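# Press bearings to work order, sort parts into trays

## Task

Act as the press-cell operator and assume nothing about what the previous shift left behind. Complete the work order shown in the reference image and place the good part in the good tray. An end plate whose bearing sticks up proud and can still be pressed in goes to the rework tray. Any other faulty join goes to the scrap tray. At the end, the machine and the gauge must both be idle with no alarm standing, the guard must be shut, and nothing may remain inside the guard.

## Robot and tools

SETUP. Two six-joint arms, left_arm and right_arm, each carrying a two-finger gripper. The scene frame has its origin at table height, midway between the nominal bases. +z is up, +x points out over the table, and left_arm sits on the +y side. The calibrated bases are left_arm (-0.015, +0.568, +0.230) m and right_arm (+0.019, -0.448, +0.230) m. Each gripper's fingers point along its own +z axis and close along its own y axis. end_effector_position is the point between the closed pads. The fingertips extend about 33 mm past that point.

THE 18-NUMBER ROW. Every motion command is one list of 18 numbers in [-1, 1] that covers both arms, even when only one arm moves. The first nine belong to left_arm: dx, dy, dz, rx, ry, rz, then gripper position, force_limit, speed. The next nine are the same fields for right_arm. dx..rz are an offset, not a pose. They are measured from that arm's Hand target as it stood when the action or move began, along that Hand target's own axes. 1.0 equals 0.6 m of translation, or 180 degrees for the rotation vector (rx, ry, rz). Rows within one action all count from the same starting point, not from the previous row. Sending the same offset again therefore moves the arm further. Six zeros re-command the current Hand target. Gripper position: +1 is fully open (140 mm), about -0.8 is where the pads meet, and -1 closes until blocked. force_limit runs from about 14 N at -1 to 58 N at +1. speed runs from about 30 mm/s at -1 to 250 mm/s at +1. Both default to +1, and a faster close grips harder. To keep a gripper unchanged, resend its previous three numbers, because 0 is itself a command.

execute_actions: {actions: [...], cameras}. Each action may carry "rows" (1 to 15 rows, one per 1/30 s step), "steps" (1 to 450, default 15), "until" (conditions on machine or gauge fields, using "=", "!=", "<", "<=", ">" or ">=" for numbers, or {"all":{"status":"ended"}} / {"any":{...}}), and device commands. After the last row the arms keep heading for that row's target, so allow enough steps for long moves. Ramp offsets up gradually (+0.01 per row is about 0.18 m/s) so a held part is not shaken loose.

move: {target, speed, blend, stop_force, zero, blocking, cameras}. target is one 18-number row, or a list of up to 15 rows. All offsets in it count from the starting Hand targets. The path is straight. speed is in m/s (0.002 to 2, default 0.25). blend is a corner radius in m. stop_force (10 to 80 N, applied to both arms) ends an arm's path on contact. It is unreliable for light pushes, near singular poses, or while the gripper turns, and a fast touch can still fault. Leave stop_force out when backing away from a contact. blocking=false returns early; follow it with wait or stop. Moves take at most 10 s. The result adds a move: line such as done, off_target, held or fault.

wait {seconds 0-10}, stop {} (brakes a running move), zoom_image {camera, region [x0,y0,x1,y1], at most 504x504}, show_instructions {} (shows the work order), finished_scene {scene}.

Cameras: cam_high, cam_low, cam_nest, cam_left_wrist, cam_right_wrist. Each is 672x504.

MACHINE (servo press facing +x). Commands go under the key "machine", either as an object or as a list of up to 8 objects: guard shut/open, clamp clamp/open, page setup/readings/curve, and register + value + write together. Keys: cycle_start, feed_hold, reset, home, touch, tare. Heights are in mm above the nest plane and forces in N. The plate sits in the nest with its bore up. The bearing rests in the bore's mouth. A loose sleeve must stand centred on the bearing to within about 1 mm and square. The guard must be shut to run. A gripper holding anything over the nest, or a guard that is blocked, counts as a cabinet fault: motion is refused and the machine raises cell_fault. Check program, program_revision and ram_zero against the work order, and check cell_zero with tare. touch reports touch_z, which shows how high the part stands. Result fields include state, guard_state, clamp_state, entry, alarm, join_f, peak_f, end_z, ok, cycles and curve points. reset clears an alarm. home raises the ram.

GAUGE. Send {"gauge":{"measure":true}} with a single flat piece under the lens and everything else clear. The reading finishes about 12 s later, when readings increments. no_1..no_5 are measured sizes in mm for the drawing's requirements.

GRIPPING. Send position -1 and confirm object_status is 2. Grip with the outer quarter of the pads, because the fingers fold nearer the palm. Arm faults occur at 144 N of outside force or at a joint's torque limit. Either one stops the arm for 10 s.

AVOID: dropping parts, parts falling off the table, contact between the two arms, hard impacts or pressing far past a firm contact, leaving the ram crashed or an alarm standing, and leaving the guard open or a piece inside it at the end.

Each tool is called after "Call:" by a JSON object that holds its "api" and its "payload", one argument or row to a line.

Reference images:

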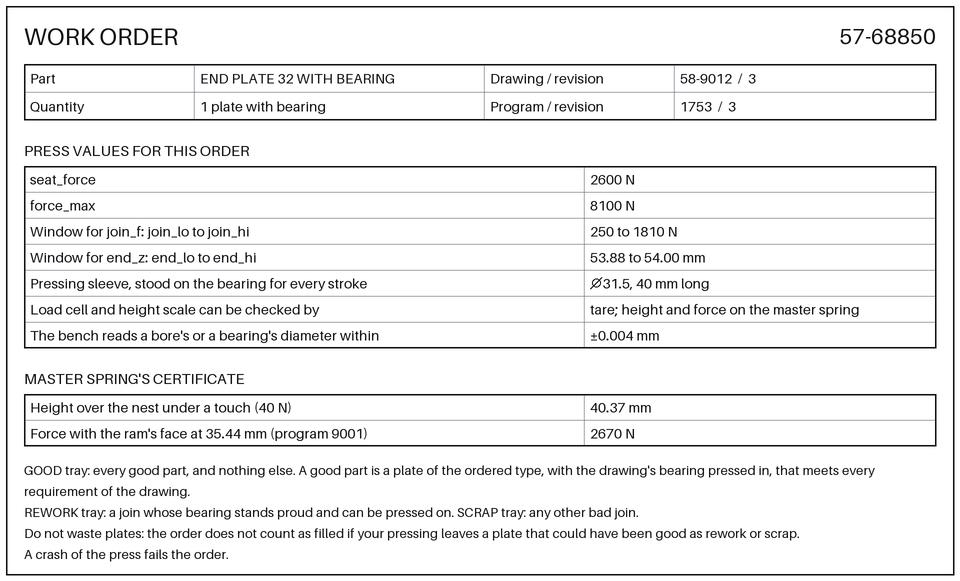

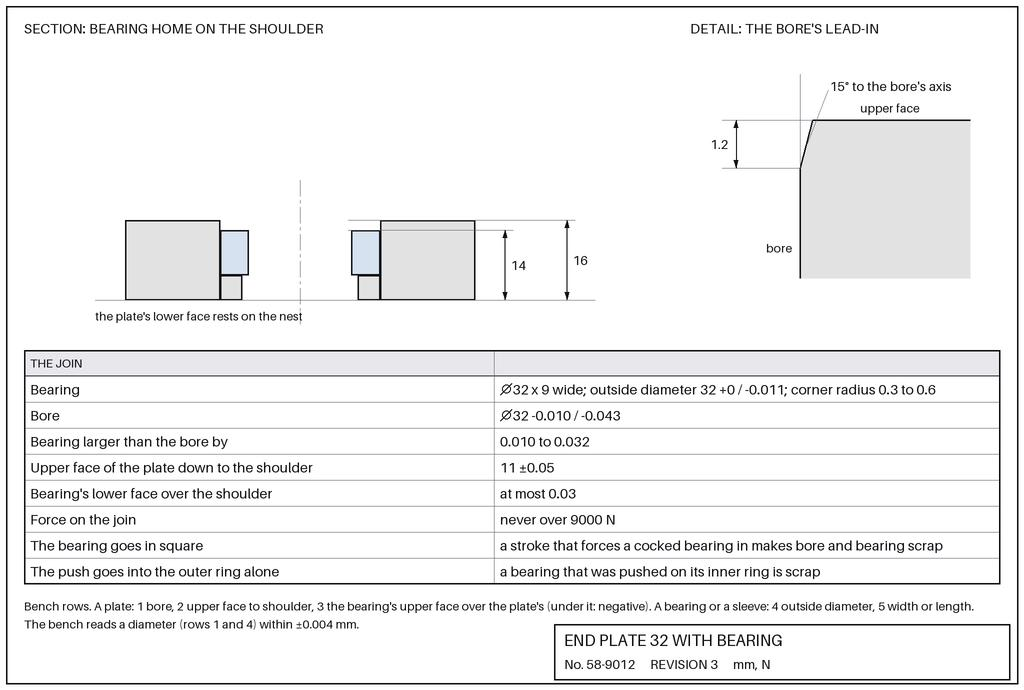

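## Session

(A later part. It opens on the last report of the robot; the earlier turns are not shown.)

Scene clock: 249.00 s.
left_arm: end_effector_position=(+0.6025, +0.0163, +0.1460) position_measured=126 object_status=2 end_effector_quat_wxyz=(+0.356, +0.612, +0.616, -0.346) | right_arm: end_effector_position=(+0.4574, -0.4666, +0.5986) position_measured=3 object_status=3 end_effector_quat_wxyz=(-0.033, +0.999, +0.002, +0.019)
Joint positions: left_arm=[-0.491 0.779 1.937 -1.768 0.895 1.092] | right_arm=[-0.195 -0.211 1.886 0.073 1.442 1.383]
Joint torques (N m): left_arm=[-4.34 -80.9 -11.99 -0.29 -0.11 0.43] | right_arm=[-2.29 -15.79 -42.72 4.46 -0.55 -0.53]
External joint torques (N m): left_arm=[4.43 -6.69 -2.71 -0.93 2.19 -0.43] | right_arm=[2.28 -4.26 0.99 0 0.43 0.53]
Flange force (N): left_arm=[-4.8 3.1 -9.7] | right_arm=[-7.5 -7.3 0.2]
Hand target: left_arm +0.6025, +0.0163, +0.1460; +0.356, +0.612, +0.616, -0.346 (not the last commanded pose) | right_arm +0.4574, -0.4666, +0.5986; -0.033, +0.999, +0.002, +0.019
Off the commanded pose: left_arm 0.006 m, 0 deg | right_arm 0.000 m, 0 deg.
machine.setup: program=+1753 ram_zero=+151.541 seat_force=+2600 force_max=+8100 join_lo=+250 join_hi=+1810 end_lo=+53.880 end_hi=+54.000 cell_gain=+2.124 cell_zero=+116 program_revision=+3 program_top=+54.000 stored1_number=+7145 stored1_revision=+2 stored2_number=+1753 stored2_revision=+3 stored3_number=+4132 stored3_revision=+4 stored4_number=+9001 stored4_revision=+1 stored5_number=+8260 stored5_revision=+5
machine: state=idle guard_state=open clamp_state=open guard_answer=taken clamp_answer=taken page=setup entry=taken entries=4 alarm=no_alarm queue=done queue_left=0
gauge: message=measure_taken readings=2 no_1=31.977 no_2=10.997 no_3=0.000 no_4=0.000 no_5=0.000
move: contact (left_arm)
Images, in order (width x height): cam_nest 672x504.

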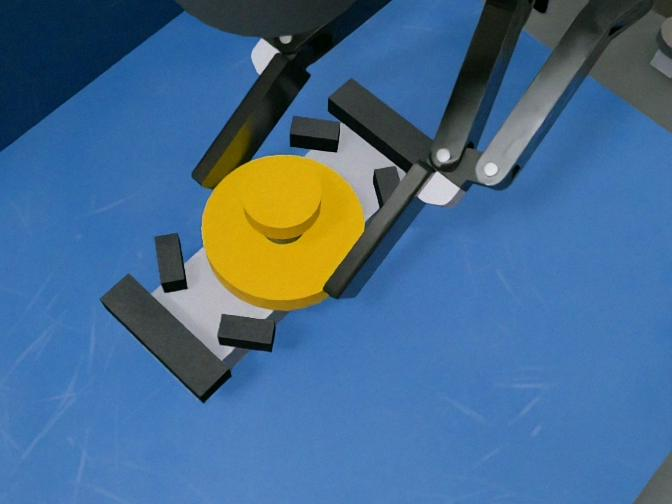

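Call:
{"api": "execute_actions", "payload": {
  "actions": [
    {"rows":[[0,0,0,0,0,0,0.43,0,-1,0,0,0,0,0,0,1,1,1]],"steps":40,"machine":{"clamp":"clamp"}}
  ]
}}

Call:
{"api": "move", "payload": {
  "target": [
    [0,0,-0.1,0,0,0,0.43,0,-1,0,0,0,0,0,0,1,1,1],
    [0,0,-0.5,0,0,0,0.43,0,-1,0,0,0,0,0,0,1,1,1]
  ],
  "speed": [0.12,0.3],
  "blend": [0.02,0],
  "cameras": ["cam_nest"]
}}

Scene clock: 251.97 s.
left_arm: end_effector_position=(+0.6025, +0.0163, +0.1459) position_measured=75 object_status=3 end_effector_quat_wxyz=(+0.356, +0.611, +0.616, -0.346) | right_arm: end_effector_position=(+0.4574, -0.4666, +0.5986) position_measured=3 object_status=3 end_effector_quat_wxyz=(-0.033, +0.999, +0.002, +0.019)
Joint positions: left_arm=[-0.491 0.779 1.937 -1.768 0.895 1.092] | right_arm=[-0.195 -0.211 1.886 0.073 1.442 1.383]
Joint torques (N m): left_arm=[-1.21 -87.96 -13.97 -0.98 1.95 0.15] | right_arm=[-2.63 -15.83 -42.83 4.44 -0.62 -0.5]
External joint torques (N m): left_arm=[1.18 0.25 -0.69 -0.23 0.12 -0.15] | right_arm=[2.66 -4.4 1.07 0.03 0.51 0.49]
Flange force (N): left_arm=[0.9 2.1 -0.3] | right_arm=[-7.7 -8.1 0.3]
Hand target: left_arm +0.6025, +0.0163, +0.1460; +0.356, +0.612, +0.616, -0.346 | right_arm +0.4574, -0.4666, +0.5986; -0.033, +0.999, +0.002, +0.019
Off the commanded pose: left_arm 0.000 m, 0 deg | right_arm 0.000 m, 0 deg.
machine.setup: program=+1753 ram_zero=+151.541 seat_force=+2600 force_max=+8100 join_lo=+250 join_hi=+1810 end_lo=+53.880 end_hi=+54.000 cell_gain=+2.124 cell_zero=+116 program_revision=+3 program_top=+54.000 stored1_number=+7145 stored1_revision=+2 stored2_number=+1753 stored2_revision=+3 stored3_number=+4132 stored3_revision=+4 stored4_number=+9001 stored4_revision=+1 stored5_number=+8260 stored5_revision=+5
machine: state=idle guard_state=open clamp_state=clamped guard_answer=taken clamp_answer=taken page=setup entry=taken entries=4 alarm=no_alarm queue=running queue_left=0
gauge: message=measure_taken readings=2 no_1=31.977 no_2=10.997 no_3=0.000 no_4=0.000 no_5=0.000

Scene clock: 253.70 s.
left_arm: end_effector_position=(+0.5977, +0.2749, +0.2978) position_measured=75 object_status=3 end_effector_quat_wxyz=(+0.356, +0.612, +0.616, -0.346) | right_arm: end_effector_position=(+0.4574, -0.4666, +0.5986) position_measured=3 object_status=3 end_effector_quat_wxyz=(-0.033, +0.999, +0.002, +0.019)
Joint positions: left_arm=[-0.099 0.491 2.053 -1.317 1.092 0.899] | right_arm=[-0.195 -0.211 1.886 0.073 1.442 1.383]
Joint torques (N m): left_arm=[-1.19 -69.64 -19.53 -0.5 1.72 0.24] | right_arm=[-2.42 -15.69 -42.81 4.42 -0.55 -0.51]
External joint torques (N m): left_arm=[1.14 0.5 -0.87 -0.2 0.09 -0.24] | right_arm=[2.41 -4.32 1.09 0.05 0.43 0.51]
Flange force (N): left_arm=[1.0 2.5 -1.3] | right_arm=[-7.7 -7.5 0.4]
Hand target: left_arm +0.5978, +0.2749, +0.2979; +0.356, +0.612, +0.616, -0.346 | right_arm +0.4574, -0.4666, +0.5986; -0.033, +0.999, +0.002, +0.019
Off the commanded pose: left_arm 0.000 m, 0 deg | right_arm 0.000 m, 0 deg.
machine.setup: program=+1753 ram_zero=+151.541 seat_force=+2600 force_max=+8100 join_lo=+250 join_hi=+1810 end_lo=+53.880 end_hi=+54.000 cell_gain=+2.124 cell_zero=+116 program_revision=+3 program_top=+54.000 stored1_number=+7145 stored1_revision=+2 stored2_number=+1753 stored2_revision=+3 stored3_number=+4132 stored3_revision=+4 stored4_number=+9001 stored4_revision=+1 stored5_number=+8260 stored5_revision=+5
machine: state=idle guard_state=open clamp_state=clamped guard_answer=taken clamp_answer=taken page=setup entry=taken entries=4 alarm=no_alarm queue=done queue_left=0
gauge: message=measure_taken readings=2 no_1=31.977 no_2=10.997 no_3=0.000 no_4=0.000 no_5=0.000
move: done
Images, in order (width x height): cam_nest 672x504.

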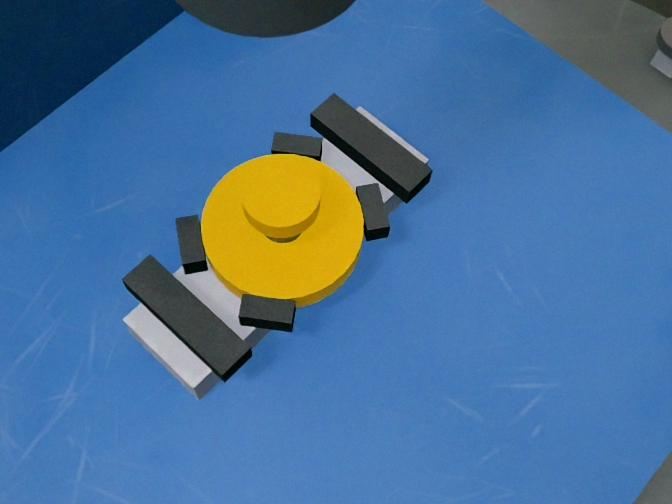

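Call:
{"api": "execute_actions", "payload": {
  "actions": [
    {"machine":[{"page":"readings","guard":"shut"},{"tare":true},{"touch":true}],"steps":450,"until":{"machine":{"queue":["!=","running"]}}}
  ]
}}

Scene clock: 270.43 s.
left_arm: end_effector_position=(+0.5978, +0.2749, +0.2979) position_measured=75 object_status=3 end_effector_quat_wxyz=(+0.356, +0.612, +0.616, -0.346) | right_arm: end_effector_position=(+0.4574, -0.4666, +0.5986) position_measured=3 object_status=3 end_effector_quat_wxyz=(-0.033, +0.999, +0.002, +0.019)
Joint positions: left_arm=[-0.099 0.491 2.053 -1.317 1.092 0.899] | right_arm=[-0.195 -0.211 1.886 0.073 1.442 1.383]
Joint torques (N m): left_arm=[-1.15 -70.09 -19.75 -0.47 1.75 0.23] | right_arm=[-2.38 -15.66 -42.73 4.44 -0.58 -0.5]
External joint torques (N m): left_arm=[1.2 0.54 -0.83 -0.24 0.07 -0.23] | right_arm=[2.33 -4.16 1.05 0.01 0.45 0.5]
Flange force (N): left_arm=[1.1 2.5 -1.2] | right_arm=[-7.4 -7.3 0.3]
Hand target: left_arm +0.5978, +0.2749, +0.2979; +0.356, +0.612, +0.616, -0.346 | right_arm +0.4574, -0.4666, +0.5986; -0.033, +0.999, +0.002, +0.019
Tool commands: left_gripper/position=+0.43 left_gripper/force_limit=+0.0 left_gripper/speed=-1.0 right_gripper/position=+1.0 right_gripper/force_limit=+1.0 right_gripper/speed=+1.0
Off the commanded pose: left_arm 0.000 m, 0 deg | right_arm 0.000 m, 0 deg.
machine.readings: force=+0 touch_z=+40.346 join_f=+0 peak_f=+0 end_z=+0.000 ok=+0 pos_z=+168.459 cycles=+0
machine: state=idle guard_state=shut clamp_state=clamped guard_answer=taken clamp_answer=taken page=readings entry=taken entries=6 alarm=no_alarm queue=done queue_left=0
gauge: message=measure_taken readings=2 no_1=31.977 no_2=10.997 no_3=0.000 no_4=0.000 no_5=0.000

Call:
{"api": "execute_actions", "payload": {
  "actions": [
    {"machine":[{"register":"program","value":9001,"write":true},{"cycle_start":true}],"steps":450,"until":{"machine":{"queue":["!=","running"]}}},
    {"machine":{"page":"curve"},"steps":2}
  ]
}}

Call:
{"api": "execute_actions", "payload": {
  "actions": [
    {"machine":{"page":"readings"},"steps":2}
  ]
}}

Scene clock: 276.17 s.
left_arm: end_effector_position=(+0.5978, +0.2749, +0.2979) position_measured=75 object_status=3 end_effector_quat_wxyz=(+0.356, +0.612, +0.616, -0.346) | right_arm: end_effector_position=(+0.4574, -0.4666, +0.5986) position_measured=3 object_status=3 end_effector_quat_wxyz=(-0.033, +0.999, +0.002, +0.019)
Joint positions: left_arm=[-0.099 0.491 2.053 -1.317 1.092 0.899] | right_arm=[-0.195 -0.211 1.886 0.073 1.442 1.383]
Joint torques (N m): left_arm=[-1.09 -70.76 -19.54 -0.49 1.77 0.22] | right_arm=[-2.4 -15.47 -42.87 4.35 -0.53 -0.55]
External joint torques (N m): left_arm=[1.18 1.39 -0.77 -0.2 0.05 -0.22] | right_arm=[2.37 -4.49 1.17 0.11 0.41 0.55]
External joint torques at the end of the 1st action: left_arm=[0.77 0.72 -0.69 -0.17 0.05 -0.23] | right_arm=[2.22 -4.46 1.01 0.02 0.52 0.5]
Flange force (N): left_arm=[2.2 3.2 -0.5] | right_arm=[-8.1 -7.6 0.5]
Flange force at the end of the 1st action (N): left_arm=[1.0 2.3 -0.5] | right_arm=[-7.9 -7.1 0.1]
Hand target: left_arm +0.5978, +0.2749, +0.2979; +0.356, +0.612, +0.616, -0.346 | right_arm +0.4574, -0.4666, +0.5986; -0.033, +0.999, +0.002, +0.019
Tool commands: left_gripper/position=+0.43 left_gripper/force_limit=+0.0 left_gripper/speed=-1.0 right_gripper/position=+1.0 right_gripper/force_limit=+1.0 right_gripper/speed=+1.0
Off the commanded pose: left_arm 0.000 m, 0 deg | right_arm 0.000 m, 0 deg.
machine.curve: curve1_z=+41.440 curve1_f=+2 curve2_z=+40.583 curve2_f=+18 curve3_z=+39.726 curve3_f=+381 curve4_z=+38.869 curve4_f=+828 curve5_z=+38.011 curve5_f=+1284 curve6_z=+37.154 curve6_f=+1759 curve7_z=+36.297 curve7_f=+2209 curve8_z=+35.440 curve8_f=+2678
machine: state=done guard_state=shut clamp_state=clamped guard_answer=taken clamp_answer=taken page=curve entry=taken entries=8 alarm=no_alarm queue=done queue_left=0
gauge: message=measure_taken readings=2 no_1=31.977 no_2=10.997 no_3=0.000 no_4=0.000 no_5=0.000

Scene clock: 276.43 s.
left_arm: end_effector_position=(+0.5978, +0.2749, +0.2979) position_measured=75 object_status=3 end_effector_quat_wxyz=(+0.356, +0.612, +0.616, -0.346) | right_arm: end_effector_position=(+0.4574, -0.4666, +0.5986) position_measured=3 object_status=3 end_effector_quat_wxyz=(-0.033, +0.999, +0.002, +0.019)
Joint positions: left_arm=[-0.099 0.491 2.053 -1.317 1.092 0.899] | right_arm=[-0.195 -0.211 1.886 0.073 1.442 1.383]
Joint torques (N m): left_arm=[-0.76 -70.71 -19.65 -0.57 1.73 0.25] | right_arm=[-2.26 -15.67 -42.91 4.41 -0.6 -0.51]
External joint torques (N m): left_arm=[0.74 1.19 -0.66 -0.13 0.09 -0.25] | right_arm=[2.23 -4.25 1.2 0.05 0.48 0.5]
Flange force (N): left_arm=[1.6 2.8 -0.2] | right_arm=[-7.8 -7.1 0.5]
Hand target: left_arm +0.5978, +0.2749, +0.2979; +0.356, +0.612, +0.616, -0.346 | right_arm +0.4574, -0.4666, +0.5986; -0.033, +0.999, +0.002, +0.019
Tool commands: left_gripper/position=+0.43 left_gripper/force_limit=+0.0 left_gripper/speed=-1.0 right_gripper/position=+1.0 right_gripper/force_limit=+1.0 right_gripper/speed=+1.0
Off the commanded pose: left_arm 0.000 m, 0 deg | right_arm 0.000 m, 0 deg.
machine.readings: force=+0 touch_z=+40.346 join_f=+2504 peak_f=+2680 end_z=+35.438 ok=+0 pos_z=+168.459 cycles=+1
machine: state=done guard_state=shut clamp_state=clamped guard_answer=taken clamp_answer=taken page=readings entry=taken entries=8 alarm=no_alarm queue=done queue_left=0
gauge: message=measure_taken readings=2 no_1=31.977 no_2=10.997 no_3=0.000 no_4=0.000 no_5=0.000

Call:
{"api": "execute_actions", "payload": {
  "actions": [
    {"machine":[{"register":"program","value":1753,"write":true,"page":"setup"},{"guard":"open"},{"clamp":"open"}],"steps":120,"until":{"machine":{"guard_state":"open"}}}
  ]
}}

Call:
{"api": "move", "payload": {
  "target": [
    [0,0,0.35,0,0,0,0.43,0,-1,0,0,0,0,0,0,1,1,1],
    [0,0,0.5,0,0,0,0.43,0,-1,0,0,0,0,0,0,1,1,1]
  ],
  "speed": [0.25,0.1],
  "blend": [0.02,0],
  "cameras": ["cam_nest"]
}}

Scene clock: 279.47 s.
left_arm: end_effector_position=(+0.5978, +0.2749, +0.2979) position_measured=75 object_status=3 end_effector_quat_wxyz=(+0.356, +0.612, +0.616, -0.346) | right_arm: end_effector_position=(+0.4574, -0.4666, +0.5986) position_measured=3 object_status=3 end_effector_quat_wxyz=(-0.033, +0.999, +0.002, +0.019)
Joint positions: left_arm=[-0.099 0.491 2.053 -1.317 1.092 0.899] | right_arm=[-0.195 -0.211 1.886 0.073 1.442 1.383]
Joint torques (N m): left_arm=[-1.23 -70.04 -19.85 -0.6 1.81 0.21] | right_arm=[-2.51 -15.47 -42.65 4.42 -0.57 -0.55]
External joint torques (N m): left_arm=[1.24 0.73 -0.61 -0.1 0 -0.2] | right_arm=[2.46 -4.36 0.98 0.03 0.45 0.55]
Flange force (N): left_arm=[1.5 2.3 -1.2] | right_arm=[-7.6 -7.7 0.2]
Hand target: left_arm +0.5978, +0.2749, +0.2979; +0.356, +0.612, +0.616, -0.346 | right_arm +0.4574, -0.4666, +0.5986; -0.033, +0.999, +0.002, +0.019
Tool commands: left_gripper/position=+0.43 left_gripper/force_limit=+0.0 left_gripper/speed=-1.0 right_gripper/position=+1.0 right_gripper/force_limit=+1.0 right_gripper/speed=+1.0
Off the commanded pose: left_arm 0.000 m, 0 deg | right_arm 0.000 m, 0 deg.
machine.setup: program=+1753 ram_zero=+151.541 seat_force=+2600 force_max=+8100 join_lo=+250 join_hi=+1810 end_lo=+53.880 end_hi=+54.000 cell_gain=+2.124 cell_zero=+116 program_revision=+3 program_top=+54.000 stored1_number=+7145 stored1_revision=+2 stored2_number=+1753 stored2_revision=+3 stored3_number=+4132 stored3_revision=+4 stored4_number=+9001 stored4_revision=+1 stored5_number=+8260 stored5_revision=+5
machine: state=done guard_state=open clamp_state=clamped guard_answer=taken clamp_answer=taken page=setup entry=taken entries=9 alarm=no_alarm queue=running queue_left=1
gauge: message=measure_taken readings=2 no_1=31.977 no_2=10.997 no_3=0.000 no_4=0.000 no_5=0.000

Scene clock: 281.57 s.
left_arm: end_effector_position=(+0.6025, +0.0163, +0.1460) position_measured=75 object_status=3 end_effector_quat_wxyz=(+0.356, +0.611, +0.616, -0.346) | right_arm: end_effector_position=(+0.4574, -0.4666, +0.5986) position_measured=3 object_status=3 end_effector_quat_wxyz=(-0.033, +0.999, +0.002, +0.019)
Joint positions: left_arm=[-0.491 0.779 1.937 -1.767 0.895 1.092] | right_arm=[-0.195 -0.211 1.886 0.073 1.442 1.383]
Joint torques (N m): left_arm=[-0.53 -89.06 -13.82 -0.83 1.99 0.14] | right_arm=[-2.46 -15.76 -42.85 4.47 -0.57 -0.5]
External joint torques (N m): left_arm=[0.59 1.45 -0.86 -0.38 0.08 -0.14] | right_arm=[2.43 -4.17 1.15 -0.01 0.45 0.49]
Flange force (N): left_arm=[1.9 2.6 2.0] | right_arm=[-7.5 -7.5 0.5]
Hand target: left_arm +0.6025, +0.0163, +0.1460; +0.356, +0.612, +0.616, -0.346 | right_arm +0.4574, -0.4666, +0.5986; -0.033, +0.999, +0.002, +0.019
Off the commanded pose: left_arm 0.000 m, 0 deg | right_arm 0.000 m, 0 deg.
machine.setup: program=+1753 ram_zero=+151.541 seat_force=+2600 force_max=+8100 join_lo=+250 join_hi=+1810 end_lo=+53.880 end_hi=+54.000 cell_gain=+2.124 cell_zero=+116 program_revision=+3 program_top=+54.000 stored1_number=+7145 stored1_revision=+2 stored2_number=+1753 stored2_revision=+3 stored3_number=+4132 stored3_revision=+4 stored4_number=+9001 stored4_revision=+1 stored5_number=+8260 stored5_revision=+5
machine: state=idle guard_state=open clamp_state=open guard_answer=taken clamp_answer=taken page=setup entry=taken entries=9 alarm=no_alarm queue=running queue_left=0
gauge: message=measure_taken readings=2 no_1=31.977 no_2=10.997 no_3=0.000 no_4=0.000 no_5=0.000
move: done
Images, in order (width x height): cam_nest 672x504.

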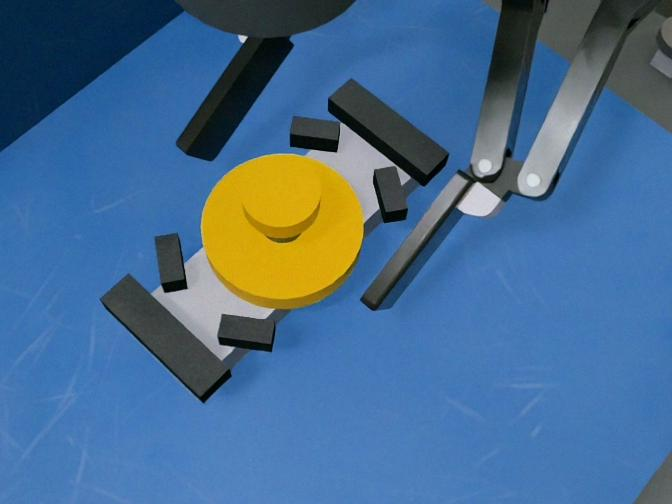

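Call:
{"api": "execute_actions", "payload": {
  "actions": [
    {"rows":[[0,0,0,0,0,0,-1,0,-1,0,0,0,0,0,0,1,1,1]],"steps":90}
  ]
}}

Call:
{"api": "move", "payload": {
  "target": [
    [-0.0934,0.0009,-0.0550,0,0,0,-1,0,-1,0,0,0,0,0,0,1,1,1],
    [0.0542,0.0057,-0.4010,0,0,0,-1,0,-1,0,0,0,0,0,0,1,1,1],
    [0.4377,0.3325,-0.5867,-0.4287,0,-0.2472,-1,0,-1,0,0,0,0,0,0,1,1,1]
  ],
  "speed": [0.15,0.3,0.3],
  "blend": [0.01,0.05,0],
  "cameras": ["cam_left_wrist"]
}}

Scene clock: 287.17 s.
left_arm: end_effector_position=(+0.6025, +0.0163, +0.1460) position_measured=126 object_status=2 end_effector_quat_wxyz=(+0.356, +0.612, +0.616, -0.346) | right_arm: end_effector_position=(+0.4574, -0.4666, +0.5986) position_measured=3 object_status=3 end_effector_quat_wxyz=(-0.033, +0.999, +0.002, +0.019)
Joint positions: left_arm=[-0.491 0.779 1.937 -1.768 0.895 1.092] | right_arm=[-0.195 -0.211 1.886 0.073 1.442 1.383]
Joint torques (N m): left_arm=[-4.11 -82.52 -14.5 -1.04 0.55 0.34] | right_arm=[-2.56 -15.52 -42.72 4.42 -0.53 -0.49]
External joint torques (N m): left_arm=[4.13 -5.07 -0.3 -0.19 1.53 -0.34] | right_arm=[2.53 -4.4 1.02 0.04 0.41 0.49]
Flange force (N): left_arm=[-3.0 0.4 -10.4] | right_arm=[-7.7 -7.8 0.3]
Hand target: left_arm +0.6025, +0.0163, +0.1460; +0.356, +0.612, +0.616, -0.346 | right_arm +0.4574, -0.4666, +0.5986; -0.033, +0.999, +0.002, +0.019
Off the commanded pose: left_arm 0.000 m, 0 deg | right_arm 0.000 m, 0 deg.
machine.setup: program=+1753 ram_zero=+151.541 seat_force=+2600 force_max=+8100 join_lo=+250 join_hi=+1810 end_lo=+53.880 end_hi=+54.000 cell_gain=+2.124 cell_zero=+116 program_revision=+3 program_top=+54.000 stored1_number=+7145 stored1_revision=+2 stored2_number=+1753 stored2_revision=+3 stored3_number=+4132 stored3_revision=+4 stored4_number=+9001 stored4_revision=+1 stored5_number=+8260 stored5_revision=+5
machine: state=idle guard_state=open clamp_state=open guard_answer=taken clamp_answer=taken page=setup entry=taken entries=9 alarm=no_alarm queue=done queue_left=0
gauge: message=measure_taken readings=2 no_1=31.977 no_2=10.997 no_3=0.000 no_4=0.000 no_5=0.000

Scene clock: 291.43 s.
left_arm: end_effector_position=(+0.7969, +0.4553, +0.0997) position_measured=126 object_status=2 end_effector_quat_wxyz=(+0.504, +0.004, +0.864, +0.003) | right_arm: end_effector_position=(+0.4574, -0.4666, +0.5986) position_measured=3 object_status=3 end_effector_quat_wxyz=(-0.033, +0.999, +0.002, +0.019)
Joint positions: left_arm=[-0.309 0.798 2.183 -3.453 0.903 1.637] | right_arm=[-0.195 -0.211 1.886 0.073 1.442 1.383]
Joint torques (N m): left_arm=[-0.8 -89.62 -11.55 -0.34 3.73 0.17] | right_arm=[-1.87 -15.82 -42.83 4.43 -0.61 -0.54]
External joint torques (N m): left_arm=[0.86 4.83 1.17 -0.22 -1.34 -0.17] | right_arm=[1.83 -4.02 1.15 0.03 0.49 0.54]
Flange force (N): left_arm=[5.3 1.0 4.9] | right_arm=[-7.5 -6.2 0.4]
Hand target: left_arm +0.7969, +0.4553, +0.0997; +0.504, +0.004, +0.864, +0.003 | right_arm +0.4574, -0.4666, +0.5986; -0.033, +0.999, +0.002, +0.019
Off the commanded pose: left_arm 0.000 m, 0 deg | right_arm 0.000 m, 0 deg.
machine.setup: program=+1753 ram_zero=+151.541 seat_force=+2600 force_max=+8100 join_lo=+250 join_hi=+1810 end_lo=+53.880 end_hi=+54.000 cell_gain=+2.124 cell_zero=+116 program_revision=+3 program_top=+54.000 stored1_number=+7145 stored1_revision=+2 stored2_number=+1753 stored2_revision=+3 stored3_number=+4132 stored3_revision=+4 stored4_number=+9001 stored4_revision=+1 stored5_number=+8260 stored5_revision=+5
machine: state=idle guard_state=open clamp_state=open guard_answer=taken clamp_answer=taken page=setup entry=taken entries=9 alarm=no_alarm queue=done queue_left=0
gauge: message=measure_taken readings=2 no_1=31.977 no_2=10.997 no_3=0.000 no_4=0.000 no_5=0.000
move: done
camera_calibration:
cam_left_wrist: T_world_to_cam=[[-0.0226963, 0.9996, -0.0168791, -0.429189], [0.180378, 0.0207007, 0.98338, -0.24673], [0.983336, 0.0192745, -0.180775, -0.627957], [0, 0, 0, 1]] pos_world=[0.652256, 0.446229, 0.121866]
Images, in order (width x height): cam_left_wrist 672x504.

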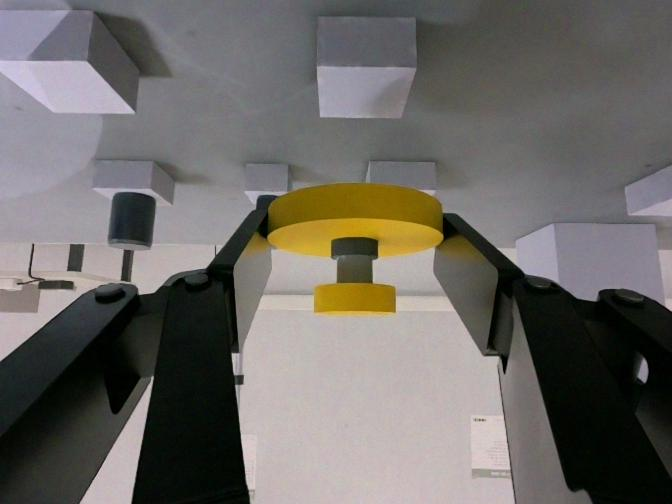

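Call:
{"api": "move", "payload": {
  "target": [0.0614,-0.0003,0.0335,0,0,0,-1,0,-1,0,0,0,0,0,0,1,1,1],
  "speed": 0.12
}}

Call:
{"api": "move", "payload": {
  "target": [0.0246,0,0.0138,0,0,0,-1,0,-1,0,0,0,0,0,0,1,1,1],
  "speed": 0.012,
  "stop_force": 12,
  "cameras": ["cam_left_wrist"]
}}

Scene clock: 293.20 s.
left_arm: end_effector_position=(+0.7963, +0.4554, +0.0578) position_measured=126 object_status=2 end_effector_quat_wxyz=(+0.504, +0.004, +0.863, +0.003) | right_arm: end_effector_position=(+0.4574, -0.4666, +0.5986) position_measured=3 object_status=3 end_effector_quat_wxyz=(-0.033, +0.999, +0.002, +0.019)
Joint positions: left_arm=[-0.309 0.879 2.163 -3.439 0.962 1.613] | right_arm=[-0.195 -0.211 1.886 0.073 1.442 1.383]
Joint torques (N m): left_arm=[-0.75 -93.45 -8.6 -0.11 3.74 0.15] | right_arm=[-2.29 -15.35 -42.95 4.44 -0.58 -0.49]
External joint torques (N m): left_arm=[0.86 5.92 0.89 -0.24 -1.36 -0.15] | right_arm=[2.27 -4.6 1.22 0.03 0.46 0.48]
Flange force (N): left_arm=[7.0 0.8 6.2] | right_arm=[-8.4 -7.2 0.5]
Hand target: left_arm +0.7963, +0.4555, +0.0577; +0.504, +0.004, +0.864, +0.003 | right_arm +0.4574, -0.4666, +0.5986; -0.033, +0.999, +0.002, +0.019
Off the commanded pose: left_arm 0.000 m, 0 deg | right_arm 0.000 m, 0 deg.
machine.setup: program=+1753 ram_zero=+151.541 seat_force=+2600 force_max=+8100 join_lo=+250 join_hi=+1810 end_lo=+53.880 end_hi=+54.000 cell_gain=+2.124 cell_zero=+116 program_revision=+3 program_top=+54.000 stored1_number=+7145 stored1_revision=+2 stored2_number=+1753 stored2_revision=+3 stored3_number=+4132 stored3_revision=+4 stored4_number=+9001 stored4_revision=+1 stored5_number=+8260 stored5_revision=+5
machine: state=idle guard_state=open clamp_state=open guard_answer=taken clamp_answer=taken page=setup entry=taken entries=9 alarm=no_alarm queue=done queue_left=0
gauge: message=measure_taken readings=2 no_1=31.977 no_2=10.997 no_3=0.000 no_4=0.000 no_5=0.000
move: done

Scene clock: 294.87 s.
left_arm: end_effector_position=(+0.7964, +0.4555, +0.0469) position_measured=126 object_status=2 end_effector_quat_wxyz=(+0.505, +0.004, +0.863, +0.003) | right_arm: end_effector_position=(+0.4574, -0.4666, +0.5986) position_measured=3 object_status=3 end_effector_quat_wxyz=(-0.033, +0.999, +0.002, +0.019)
Joint positions: left_arm=[-0.309 0.901 2.157 -3.436 0.977 1.608] | right_arm=[-0.195 -0.211 1.886 0.073 1.442 1.383]
Joint torques (N m): left_arm=[-1.65 -82.86 -6.31 0.19 -0.07 0.38] | right_arm=[-2.17 -15.55 -42.86 4.42 -0.52 -0.5]
External joint torques (N m): left_arm=[1.57 -5.55 -0.74 -0.48 2.45 -0.38] | right_arm=[2.17 -4.64 1.1 0.04 0.4 0.5]
Flange force (N): left_arm=[-4.7 2.7 -6.0] | right_arm=[-8.3 -7.0 0.4]
Hand target: left_arm +0.7964, +0.4555, +0.0469; +0.505, +0.004, +0.863, +0.003 (not the last commanded pose) | right_arm +0.4574, -0.4666, +0.5986; -0.033, +0.999, +0.002, +0.019
Off the commanded pose: left_arm 0.006 m, 0 deg | right_arm 0.000 m, 0 deg.
machine.setup: program=+1753 ram_zero=+151.541 seat_force=+2600 force_max=+8100 join_lo=+250 join_hi=+1810 end_lo=+53.880 end_hi=+54.000 cell_gain=+2.124 cell_zero=+116 program_revision=+3 program_top=+54.000 stored1_number=+7145 stored1_revision=+2 stored2_number=+1753 stored2_revision=+3 stored3_number=+4132 stored3_revision=+4 stored4_number=+9001 stored4_revision=+1 stored5_number=+8260 stored5_revision=+5
machine: state=idle guard_state=open clamp_state=open guard_answer=taken clamp_answer=taken page=setup entry=taken entries=9 alarm=no_alarm queue=done queue_left=0
gauge: message=measure_taken readings=2 no_1=31.977 no_2=10.997 no_3=0.000 no_4=0.000 no_5=0.000
move: contact (left_arm)
camera_calibration:
cam_left_wrist: T_world_to_cam=[[-0.0227034, 0.999598, -0.0169923, -0.43028], [0.179778, 0.0208016, 0.983487, -0.194283], [0.983445, 0.0192736, -0.180178, -0.637144], [0, 0, 0, 1]] pos_world=[0.651755, 0.446429, 0.0689641]
Images, in order (width x height): cam_left_wrist 672x504.

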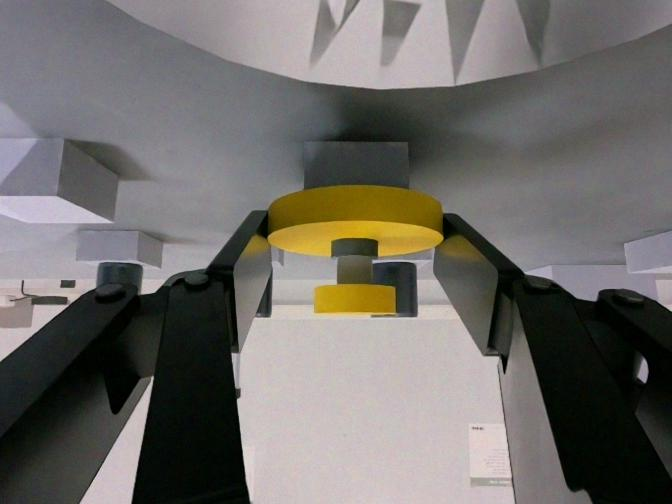

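Call:
{"api": "execute_actions", "payload": {
  "actions": [
    {"rows":[[0,0,0,0,0,0,0.24,0,-1,0,0,0,0,0,0,1,1,1]],"steps":30}
  ]
}}

Call:
{"api": "move", "payload": {
  "target": [
    [0,0,-0.2,0,0,0,0.24,0,-1,0,0,0,0,0,0,1,1,1],
    [-0.1158,0.3252,-0.1997,-0.1479,0,-0.0853,0.24,0,-1,0,0,0,0,0,0,1,1,1]
  ],
  "speed": [0.15,0.3],
  "blend": [0.03,0],
  "cameras": ["cam_high"]
}}

Scene clock: 298.10 s.
left_arm: end_effector_position=(+0.7964, +0.4556, +0.0469) position_measured=99 object_status=3 end_effector_quat_wxyz=(+0.505, +0.004, +0.863, +0.003) | right_arm: end_effector_position=(+0.4574, -0.4666, +0.5986) position_measured=3 object_status=3 end_effector_quat_wxyz=(-0.033, +0.999, +0.002, +0.019)
Joint positions: left_arm=[-0.309 0.901 2.157 -3.436 0.977 1.608] | right_arm=[-0.195 -0.211 1.886 0.073 1.442 1.383]
Joint torques (N m): left_arm=[-1.31 -89.71 -6.75 -0.18 2.42 0.15] | right_arm=[-2.35 -15.56 -43.02 4.38 -0.59 -0.45]
External joint torques (N m): left_arm=[1.37 1.39 -0.21 -0.11 -0.05 -0.15] | right_arm=[2.32 -4.44 1.3 0.09 0.47 0.45]
Flange force (N): left_arm=[1.8 2.1 2.5] | right_arm=[-8.2 -7.2 0.6]
Hand target: left_arm +0.7964, +0.4555, +0.0469; +0.505, +0.004, +0.863, +0.003 | right_arm +0.4574, -0.4666, +0.5986; -0.033, +0.999, +0.002, +0.019
Off the commanded pose: left_arm 0.000 m, 0 deg | right_arm 0.000 m, 0 deg.
machine.setup: program=+1753 ram_zero=+151.541 seat_force=+2600 force_max=+8100 join_lo=+250 join_hi=+1810 end_lo=+53.880 end_hi=+54.000 cell_gain=+2.124 cell_zero=+116 program_revision=+3 program_top=+54.000 stored1_number=+7145 stored1_revision=+2 stored2_number=+1753 stored2_revision=+3 stored3_number=+4132 stored3_revision=+4 stored4_number=+9001 stored4_revision=+1 stored5_number=+8260 stored5_revision=+5
machine: state=idle guard_state=open clamp_state=open guard_answer=taken clamp_answer=taken page=setup entry=taken entries=9 alarm=no_alarm queue=done queue_left=0
gauge: message=measure_taken readings=2 no_1=31.977 no_2=10.997 no_3=0.000 no_4=0.000 no_5=0.000

Scene clock: 300.23 s.
left_arm: end_effector_position=(+0.7268, +0.6499, +0.1678) position_measured=99 object_status=3 end_effector_quat_wxyz=(+0.488, -0.227, +0.832, +0.134) | right_arm: end_effector_position=(+0.4574, -0.4666, +0.5986) position_measured=3 object_status=3 end_effector_quat_wxyz=(-0.033, +0.999, +0.002, +0.019)
Joint positions: left_arm=[-0.234 0.649 2.275 -3.982 0.907 1.758] | right_arm=[-0.195 -0.211 1.886 0.073 1.442 1.383]
Joint torques (N m): left_arm=[-0.8 -77.65 -13.2 -0.12 2.28 0.14] | right_arm=[-2.41 -15.56 -42.84 4.45 -0.61 -0.52]
External joint torques (N m): left_arm=[0.78 0.99 -0.84 -0.15 0.06 -0.14] | right_arm=[2.42 -4.6 1.09 0.02 0.5 0.51]
Flange force (N): left_arm=[0.9 -0.2 3.2] | right_arm=[-8.2 -7.6 0.2]
Hand target: left_arm +0.7268, +0.6499, +0.1678; +0.488, -0.227, +0.832, +0.134 | right_arm +0.4574, -0.4666, +0.5986; -0.033, +0.999, +0.002, +0.019
Off the commanded pose: left_arm 0.000 m, 0 deg | right_arm 0.000 m, 0 deg.
machine.setup: program=+1753 ram_zero=+151.541 seat_force=+2600 force_max=+8100 join_lo=+250 join_hi=+1810 end_lo=+53.880 end_hi=+54.000 cell_gain=+2.124 cell_zero=+116 program_revision=+3 program_top=+54.000 stored1_number=+7145 stored1_revision=+2 stored2_number=+1753 stored2_revision=+3 stored3_number=+4132 stored3_revision=+4 stored4_number=+9001 stored4_revision=+1 stored5_number=+8260 stored5_revision=+5
machine: state=idle guard_state=open clamp_state=open guard_answer=taken clamp_answer=taken page=setup entry=taken entries=9 alarm=no_alarm queue=done queue_left=0
gauge: message=measure_taken readings=2 no_1=31.977 no_2=10.997 no_3=0.000 no_4=0.000 no_5=0.000
move: done
Images, in order (width x height): cam_high 672x504.

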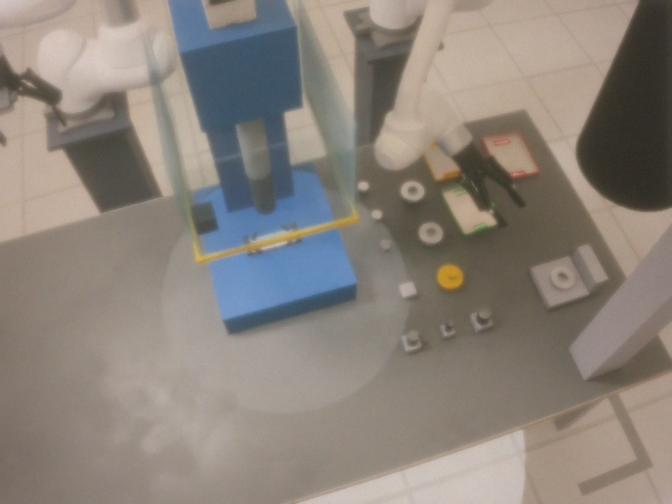

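Call:
{"api": "zoom_image", "payload": {
  "camera": "cam_high",
  "region": [340, 160, 480, 320]
}}

Scaled by 3.150 from the camera's 672x504 image, which has a finer 960x720 frame.

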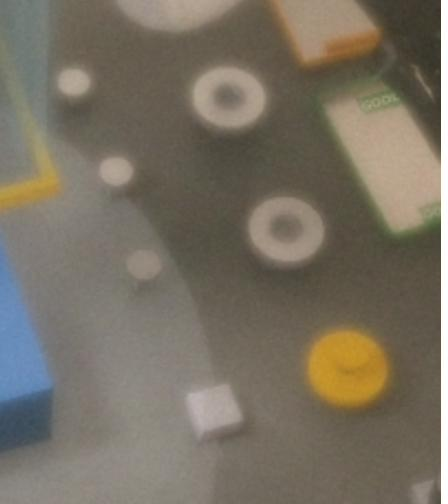

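Call:
{"api": "move", "payload": {
  "target": [
    [0,0,0.25,0,0,0,0.24,0,-1,0,0,0,0,0,0,1,1,1],
    [0,0,0.4,0,0,0,0.24,0,-1,0,0,0,0,0,0,1,1,1]
  ],
  "speed": [0.3,0.1],
  "blend": [0.02,0]
}}

Call:
{"api": "execute_actions", "payload": {
  "actions": [
    {"rows":[[0,0,0,0,0,0,-1,0,-1,0,0,0,0,0,0,1,1,1]],"steps":75}
  ],
  "cameras": ["cam_left_wrist"]
}}

Scene clock: 303.77 s.
left_arm: end_effector_position=(+0.9071, +0.7565, +0.0506) position_measured=99 object_status=3 end_effector_quat_wxyz=(+0.488, -0.227, +0.832, +0.134) | right_arm: end_effector_position=(+0.4574, -0.4666, +0.5986) position_measured=3 object_status=3 end_effector_quat_wxyz=(-0.033, +0.999, +0.002, +0.019)
Joint positions: left_arm=[-0.022 0.944 1.887 -3.796 0.802 1.787] | right_arm=[-0.195 -0.211 1.886 0.073 1.442 1.383]
Joint torques (N m): left_arm=[-0.62 -102.87 -16.71 -0.52 2.22 0.23] | right_arm=[-2.61 -15.82 -42.8 4.4 -0.58 -0.48]
External joint torques (N m): left_arm=[0.7 1.61 -0.59 -0.17 0.1 -0.23] | right_arm=[2.62 -4.31 1.06 0.07 0.47 0.48]
Flange force (N): left_arm=[1.7 -0.1 3.2] | right_arm=[-7.6 -7.9 0.3]
Hand target: left_arm +0.9071, +0.7565, +0.0506; +0.488, -0.227, +0.832, +0.134 | right_arm +0.4574, -0.4666, +0.5986; -0.033, +0.999, +0.002, +0.019
Off the commanded pose: left_arm 0.000 m, 0 deg | right_arm 0.000 m, 0 deg.
machine.setup: program=+1753 ram_zero=+151.541 seat_force=+2600 force_max=+8100 join_lo=+250 join_hi=+1810 end_lo=+53.880 end_hi=+54.000 cell_gain=+2.124 cell_zero=+116 program_revision=+3 program_top=+54.000 stored1_number=+7145 stored1_revision=+2 stored2_number=+1753 stored2_revision=+3 stored3_number=+4132 stored3_revision=+4 stored4_number=+9001 stored4_revision=+1 stored5_number=+8260 stored5_revision=+5
machine: state=idle guard_state=open clamp_state=open guard_answer=taken clamp_answer=taken page=setup entry=taken entries=9 alarm=no_alarm queue=done queue_left=0
gauge: message=measure_taken readings=2 no_1=31.977 no_2=10.997 no_3=0.000 no_4=0.000 no_5=0.000
move: done

Scene clock: 306.47 s.
left_arm: end_effector_position=(+0.9071, +0.7565, +0.0506) position_measured=127 object_status=2 end_effector_quat_wxyz=(+0.488, -0.227, +0.832, +0.134) | right_arm: end_effector_position=(+0.4574, -0.4666, +0.5986) position_measured=3 object_status=3 end_effector_quat_wxyz=(-0.033, +0.999, +0.002, +0.019)
Joint positions: left_arm=[-0.022 0.945 1.887 -3.796 0.802 1.787] | right_arm=[-0.195 -0.211 1.886 0.073 1.442 1.383]
Joint torques (N m): left_arm=[-1.36 -93.66 -16.53 -0.27 -0.74 -0.22] | right_arm=[-2.83 -15.67 -42.9 4.38 -0.53 -0.45]
External joint torques (N m): left_arm=[1.23 -7.59 -0.8 -0.4 3.06 0.22] | right_arm=[2.82 -4.4 1.17 0.08 0.4 0.45]
Flange force (N): left_arm=[-6.1 2.6 -8.8] | right_arm=[-7.8 -8.3 0.6]
Hand target: left_arm +0.9071, +0.7565, +0.0506; +0.488, -0.227, +0.832, +0.134 | right_arm +0.4574, -0.4666, +0.5986; -0.033, +0.999, +0.002, +0.019
Off the commanded pose: left_arm 0.000 m, 0 deg | right_arm 0.000 m, 0 deg.
machine.setup: program=+1753 ram_zero=+151.541 seat_force=+2600 force_max=+8100 join_lo=+250 join_hi=+1810 end_lo=+53.880 end_hi=+54.000 cell_gain=+2.124 cell_zero=+116 program_revision=+3 program_top=+54.000 stored1_number=+7145 stored1_revision=+2 stored2_number=+1753 stored2_revision=+3 stored3_number=+4132 stored3_revision=+4 stored4_number=+9001 stored4_revision=+1 stored5_number=+8260 stored5_revision=+5
machine: state=idle guard_state=open clamp_state=open guard_answer=taken clamp_answer=taken page=setup entry=taken entries=9 alarm=no_alarm queue=done queue_left=0
gauge: message=measure_taken readings=2 no_1=31.977 no_2=10.997 no_3=0.000 no_4=0.000 no_5=0.000
camera_calibration:
cam_left_wrist: T_world_to_cam=[[-0.530192, 0.847557, -0.023317, -0.152837], [0.138486, 0.113696, 0.983816, -0.256935], [0.836492, 0.518382, -0.177656, -0.995483], [0, 0, 0, 1]] pos_world=[0.787262, 0.674791, 0.0723601]
Images, in order (width x height): cam_left_wrist 672x504.

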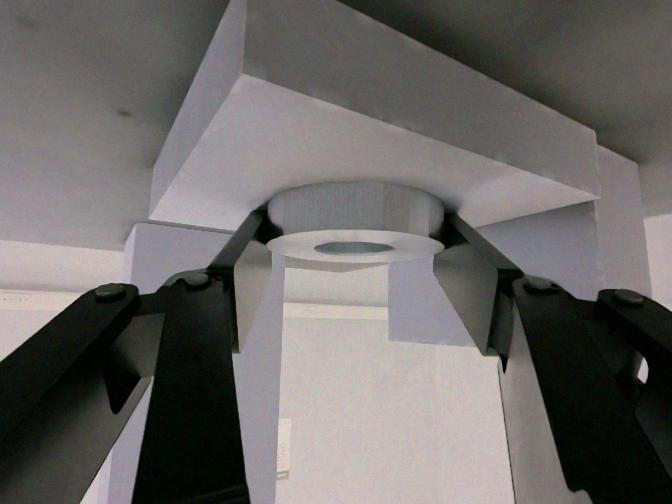

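Call:
{"api": "move", "payload": {
  "target": [
    [-0.0873,0.0001,-0.0487,0,0,0,-1,0,-1,0,0,0,0,0,0,1,1,1],
    [-0.0077,-0.0490,-0.4967,0,0,0,-1,0,-1,0,0,0,0,0,0,1,1,1],
    [0.1592,-0.5107,-0.9333,0.5756,0,0.3319,-1,0,-1,0,0,0,0,0,0,1,1,1]
  ],
  "speed": [0.15,0.3,0.35],
  "blend": [0.01,0.05,0]
}}

Call:
{"api": "move", "payload": {
  "target": [
    [-0.0799,-0.0047,0.3485,0,0,0,-1,0,-1,0,0,0,0,0,0,1,1,1],
    [-0.0468,-0.0047,0.3680,0,0,0,-1,0,-1,0,0,0,0,0,0,1,1,1]
  ],
  "speed": [0.3,0.08],
  "cameras": ["cam_nest"]
}}

Scene clock: 314.63 s.
left_arm: end_effector_position=(+0.6018, +0.2204, +0.2402) position_measured=127 object_status=2 end_effector_quat_wxyz=(+0.357, +0.610, +0.617, -0.345) | right_arm: end_effector_position=(+0.4574, -0.4666, +0.5986) position_measured=3 object_status=3 end_effector_quat_wxyz=(-0.033, +0.999, +0.002, +0.019)
Joint positions: left_arm=[-0.187 0.587 2.052 -1.442 1.027 0.995] | right_arm=[-0.195 -0.211 1.886 0.073 1.442 1.383]
Joint torques (N m): left_arm=[-0.88 -76.92 -16.36 -0.88 2.25 0.2] | right_arm=[-2.49 -15.35 -42.99 4.41 -0.54 -0.43]
External joint torques (N m): left_arm=[0.81 2.66 -0.54 0.02 -0.29 -0.2] | right_arm=[2.48 -4.7 1.26 0.05 0.41 0.43]
Flange force (N): left_arm=[3.7 3.8 1.4] | right_arm=[-8.5 -7.6 0.6]
Hand target: left_arm +0.6018, +0.2203, +0.2402; +0.357, +0.610, +0.617, -0.345 | right_arm +0.4574, -0.4666, +0.5986; -0.033, +0.999, +0.002, +0.019
Off the commanded pose: left_arm 0.000 m, 0 deg | right_arm 0.000 m, 0 deg.
machine.setup: program=+1753 ram_zero=+151.541 seat_force=+2600 force_max=+8100 join_lo=+250 join_hi=+1810 end_lo=+53.880 end_hi=+54.000 cell_gain=+2.124 cell_zero=+116 program_revision=+3 program_top=+54.000 stored1_number=+7145 stored1_revision=+2 stored2_number=+1753 stored2_revision=+3 stored3_number=+4132 stored3_revision=+4 stored4_number=+9001 stored4_revision=+1 stored5_number=+8260 stored5_revision=+5
machine: state=idle guard_state=open clamp_state=open guard_answer=taken clamp_answer=taken page=setup entry=taken entries=9 alarm=no_alarm queue=done queue_left=0
gauge: message=measure_taken readings=2 no_1=31.977 no_2=10.997 no_3=0.000 no_4=0.000 no_5=0.000
move: done

Scene clock: 316.30 s.
left_arm: end_effector_position=(+0.6032, +0.0157, +0.1526) position_measured=127 object_status=2 end_effector_quat_wxyz=(+0.357, +0.610, +0.617, -0.345) | right_arm: end_effector_position=(+0.4574, -0.4666, +0.5986) position_measured=3 object_status=3 end_effector_quat_wxyz=(-0.033, +0.999, +0.002, +0.019)
Joint positions: left_arm=[-0.492 0.768 1.938 -1.766 0.891 1.082] | right_arm=[-0.195 -0.211 1.886 0.073 1.442 1.383]
Joint torques (N m): left_arm=[-0.57 -88.81 -14.76 -1.16 2.35 0.26] | right_arm=[-2.39 -15.6 -42.99 4.52 -0.5 -0.52]
External joint torques (N m): left_arm=[0.59 1.51 -0.26 -0.07 -0.28 -0.26] | right_arm=[2.38 -4.47 1.26 -0.06 0.38 0.52]
Flange force (N): left_arm=[1.6 2.2 1.2] | right_arm=[-8.1 -7.5 0.7]
Hand target: left_arm +0.6032, +0.0157, +0.1526; +0.357, +0.610, +0.617, -0.345 | right_arm +0.4574, -0.4666, +0.5986; -0.033, +0.999, +0.002, +0.019
Off the commanded pose: left_arm 0.000 m, 0 deg | right_arm 0.000 m, 0 deg.
machine.setup: program=+1753 ram_zero=+151.541 seat_force=+2600 force_max=+8100 join_lo=+250 join_hi=+1810 end_lo=+53.880 end_hi=+54.000 cell_gain=+2.124 cell_zero=+116 program_revision=+3 program_top=+54.000 stored1_number=+7145 stored1_revision=+2 stored2_number=+1753 stored2_revision=+3 stored3_number=+4132 stored3_revision=+4 stored4_number=+9001 stored4_revision=+1 stored5_number=+8260 stored5_revision=+5
machine: state=idle guard_state=open clamp_state=open guard_answer=taken clamp_answer=taken page=setup entry=taken entries=9 alarm=no_alarm queue=done queue_left=0
gauge: message=measure_taken readings=2 no_1=31.977 no_2=10.997 no_3=0.000 no_4=0.000 no_5=0.000
move: done
Images, in order (width x height): cam_nest 672x504.

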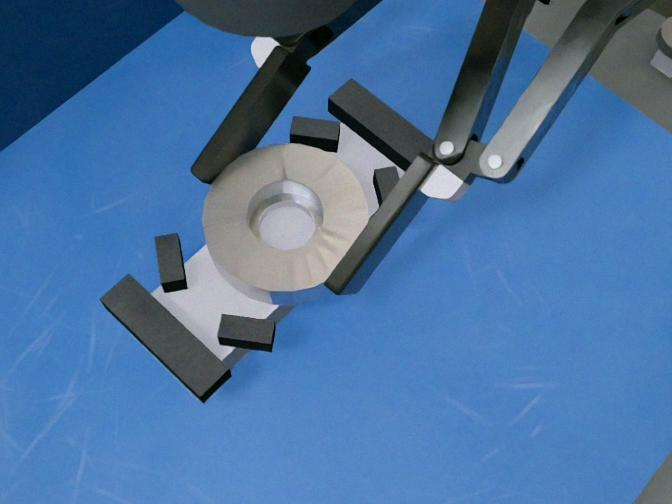

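Call:
{"api": "move", "payload": {
  "target": [0.0173,0,0.0100,0,0,0,-1,0,-1,0,0,0,0,0,0,1,1,1],
  "speed": 0.012,
  "stop_force": 10
}}

Call:
{"api": "execute_actions", "payload": {
  "actions": [
    {"rows":[[0,0,0,0,0,0,0.43,0,-1,0,0,0,0,0,0,1,1,1]],"steps":40,"machine":{"clamp":"clamp"}}
  ],
  "cameras": ["cam_nest"]
}}

Call:
{"api": "zoom_image", "payload": {
  "camera": "cam_nest",
  "region": [180, 120, 390, 330]
}}

Scene clock: 319.03 s.
left_arm: end_effector_position=(+0.6034, +0.0157, +0.1468) position_measured=127 object_status=2 end_effector_quat_wxyz=(+0.357, +0.610, +0.617, -0.345) | right_arm: end_effector_position=(+0.4574, -0.4666, +0.5986) position_measured=3 object_status=3 end_effector_quat_wxyz=(-0.033, +0.999, +0.002, +0.019)
Joint positions: left_arm=[-0.492 0.778 1.937 -1.772 0.893 1.093] | right_arm=[-0.195 -0.211 1.886 0.073 1.442 1.383]
Joint torques (N m): left_arm=[-4.67 -81.84 -12.61 -0.36 -0.15 0.34] | right_arm=[-2.43 -15.75 -42.9 4.39 -0.57 -0.47]
External joint torques (N m): left_arm=[4.59 -5.71 -2.23 -0.87 2.23 -0.34] | right_arm=[2.44 -4.43 1.14 0.07 0.45 0.47]
Flange force (N): left_arm=[-3.2 2.9 -9.3] | right_arm=[-7.9 -7.5 0.4]
Hand target: left_arm +0.6033, +0.0157, +0.1467; +0.357, +0.610, +0.617, -0.345 (not the last commanded pose) | right_arm +0.4574, -0.4666, +0.5986; -0.033, +0.999, +0.002, +0.019
Off the commanded pose: left_arm 0.006 m, 0 deg | right_arm 0.000 m, 0 deg.
machine.setup: program=+1753 ram_zero=+151.541 seat_force=+2600 force_max=+8100 join_lo=+250 join_hi=+1810 end_lo=+53.880 end_hi=+54.000 cell_gain=+2.124 cell_zero=+116 program_revision=+3 program_top=+54.000 stored1_number=+7145 stored1_revision=+2 stored2_number=+1753 stored2_revision=+3 stored3_number=+4132 stored3_revision=+4 stored4_number=+9001 stored4_revision=+1 stored5_number=+8260 stored5_revision=+5
machine: state=idle guard_state=open clamp_state=open guard_answer=taken clamp_answer=taken page=setup entry=taken entries=9 alarm=no_alarm queue=done queue_left=0
gauge: message=measure_taken readings=2 no_1=31.977 no_2=10.997 no_3=0.000 no_4=0.000 no_5=0.000
move: contact (left_arm)

Scene clock: 320.57 s.
left_arm: end_effector_position=(+0.6033, +0.0157, +0.1467) position_measured=75 object_status=3 end_effector_quat_wxyz=(+0.357, +0.610, +0.617, -0.345) | right_arm: end_effector_position=(+0.4574, -0.4666, +0.5986) position_measured=3 object_status=3 end_effector_quat_wxyz=(-0.033, +0.999, +0.002, +0.019)
Joint positions: left_arm=[-0.492 0.778 1.937 -1.772 0.893 1.093] | right_arm=[-0.195 -0.211 1.886 0.073 1.442 1.383]
Joint torques (N m): left_arm=[-1.11 -89.02 -13.79 -0.94 2.06 0.17] | right_arm=[-2.06 -15.65 -42.82 4.38 -0.55 -0.53]
External joint torques (N m): left_arm=[1.16 1.17 -1.04 -0.29 0.02 -0.16] | right_arm=[2.07 -4.53 1.05 0.09 0.42 0.53]
Flange force (N): left_arm=[1.8 3.3 1.1] | right_arm=[-8.1 -6.8 0.3]
Hand target: left_arm +0.6033, +0.0157, +0.1467; +0.357, +0.610, +0.617, -0.345 | right_arm +0.4574, -0.4666, +0.5986; -0.033, +0.999, +0.002, +0.019
Off the commanded pose: left_arm 0.000 m, 0 deg | right_arm 0.000 m, 0 deg.
machine.setup: program=+1753 ram_zero=+151.541 seat_force=+2600 force_max=+8100 join_lo=+250 join_hi=+1810 end_lo=+53.880 end_hi=+54.000 cell_gain=+2.124 cell_zero=+116 program_revision=+3 program_top=+54.000 stored1_number=+7145 stored1_revision=+2 stored2_number=+1753 stored2_revision=+3 stored3_number=+4132 stored3_revision=+4 stored4_number=+9001 stored4_revision=+1 stored5_number=+8260 stored5_revision=+5
machine: state=idle guard_state=open clamp_state=clamped guard_answer=taken clamp_answer=taken page=setup entry=taken entries=9 alarm=no_alarm queue=running queue_left=0
gauge: message=measure_taken readings=2 no_1=31.977 no_2=10.997 no_3=0.000 no_4=0.000 no_5=0.000
Images, in order (width x height): cam_nest 672x504.

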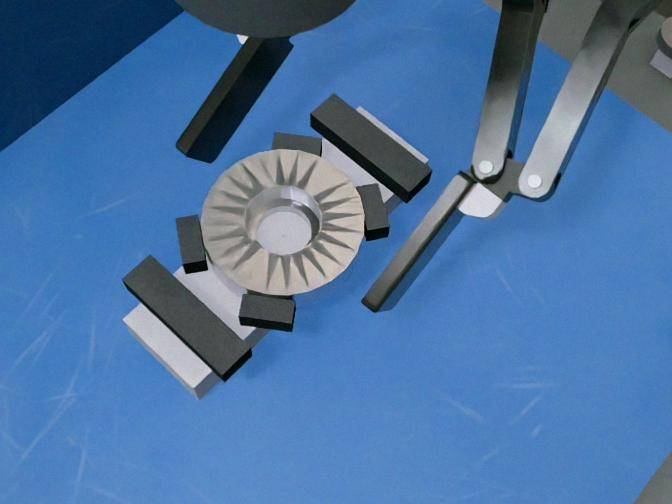

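Scaled by 2.400 from the camera's 672x504 image, which has a finer 960x720 frame.

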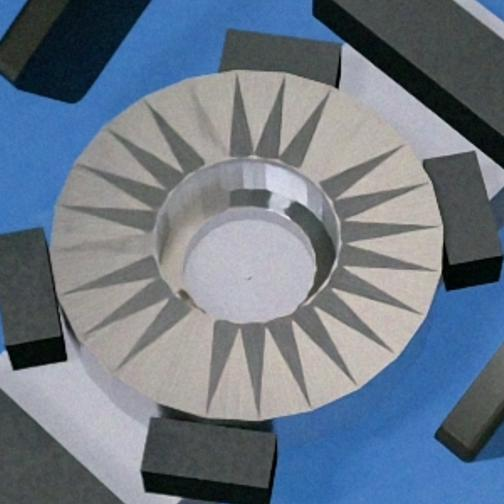

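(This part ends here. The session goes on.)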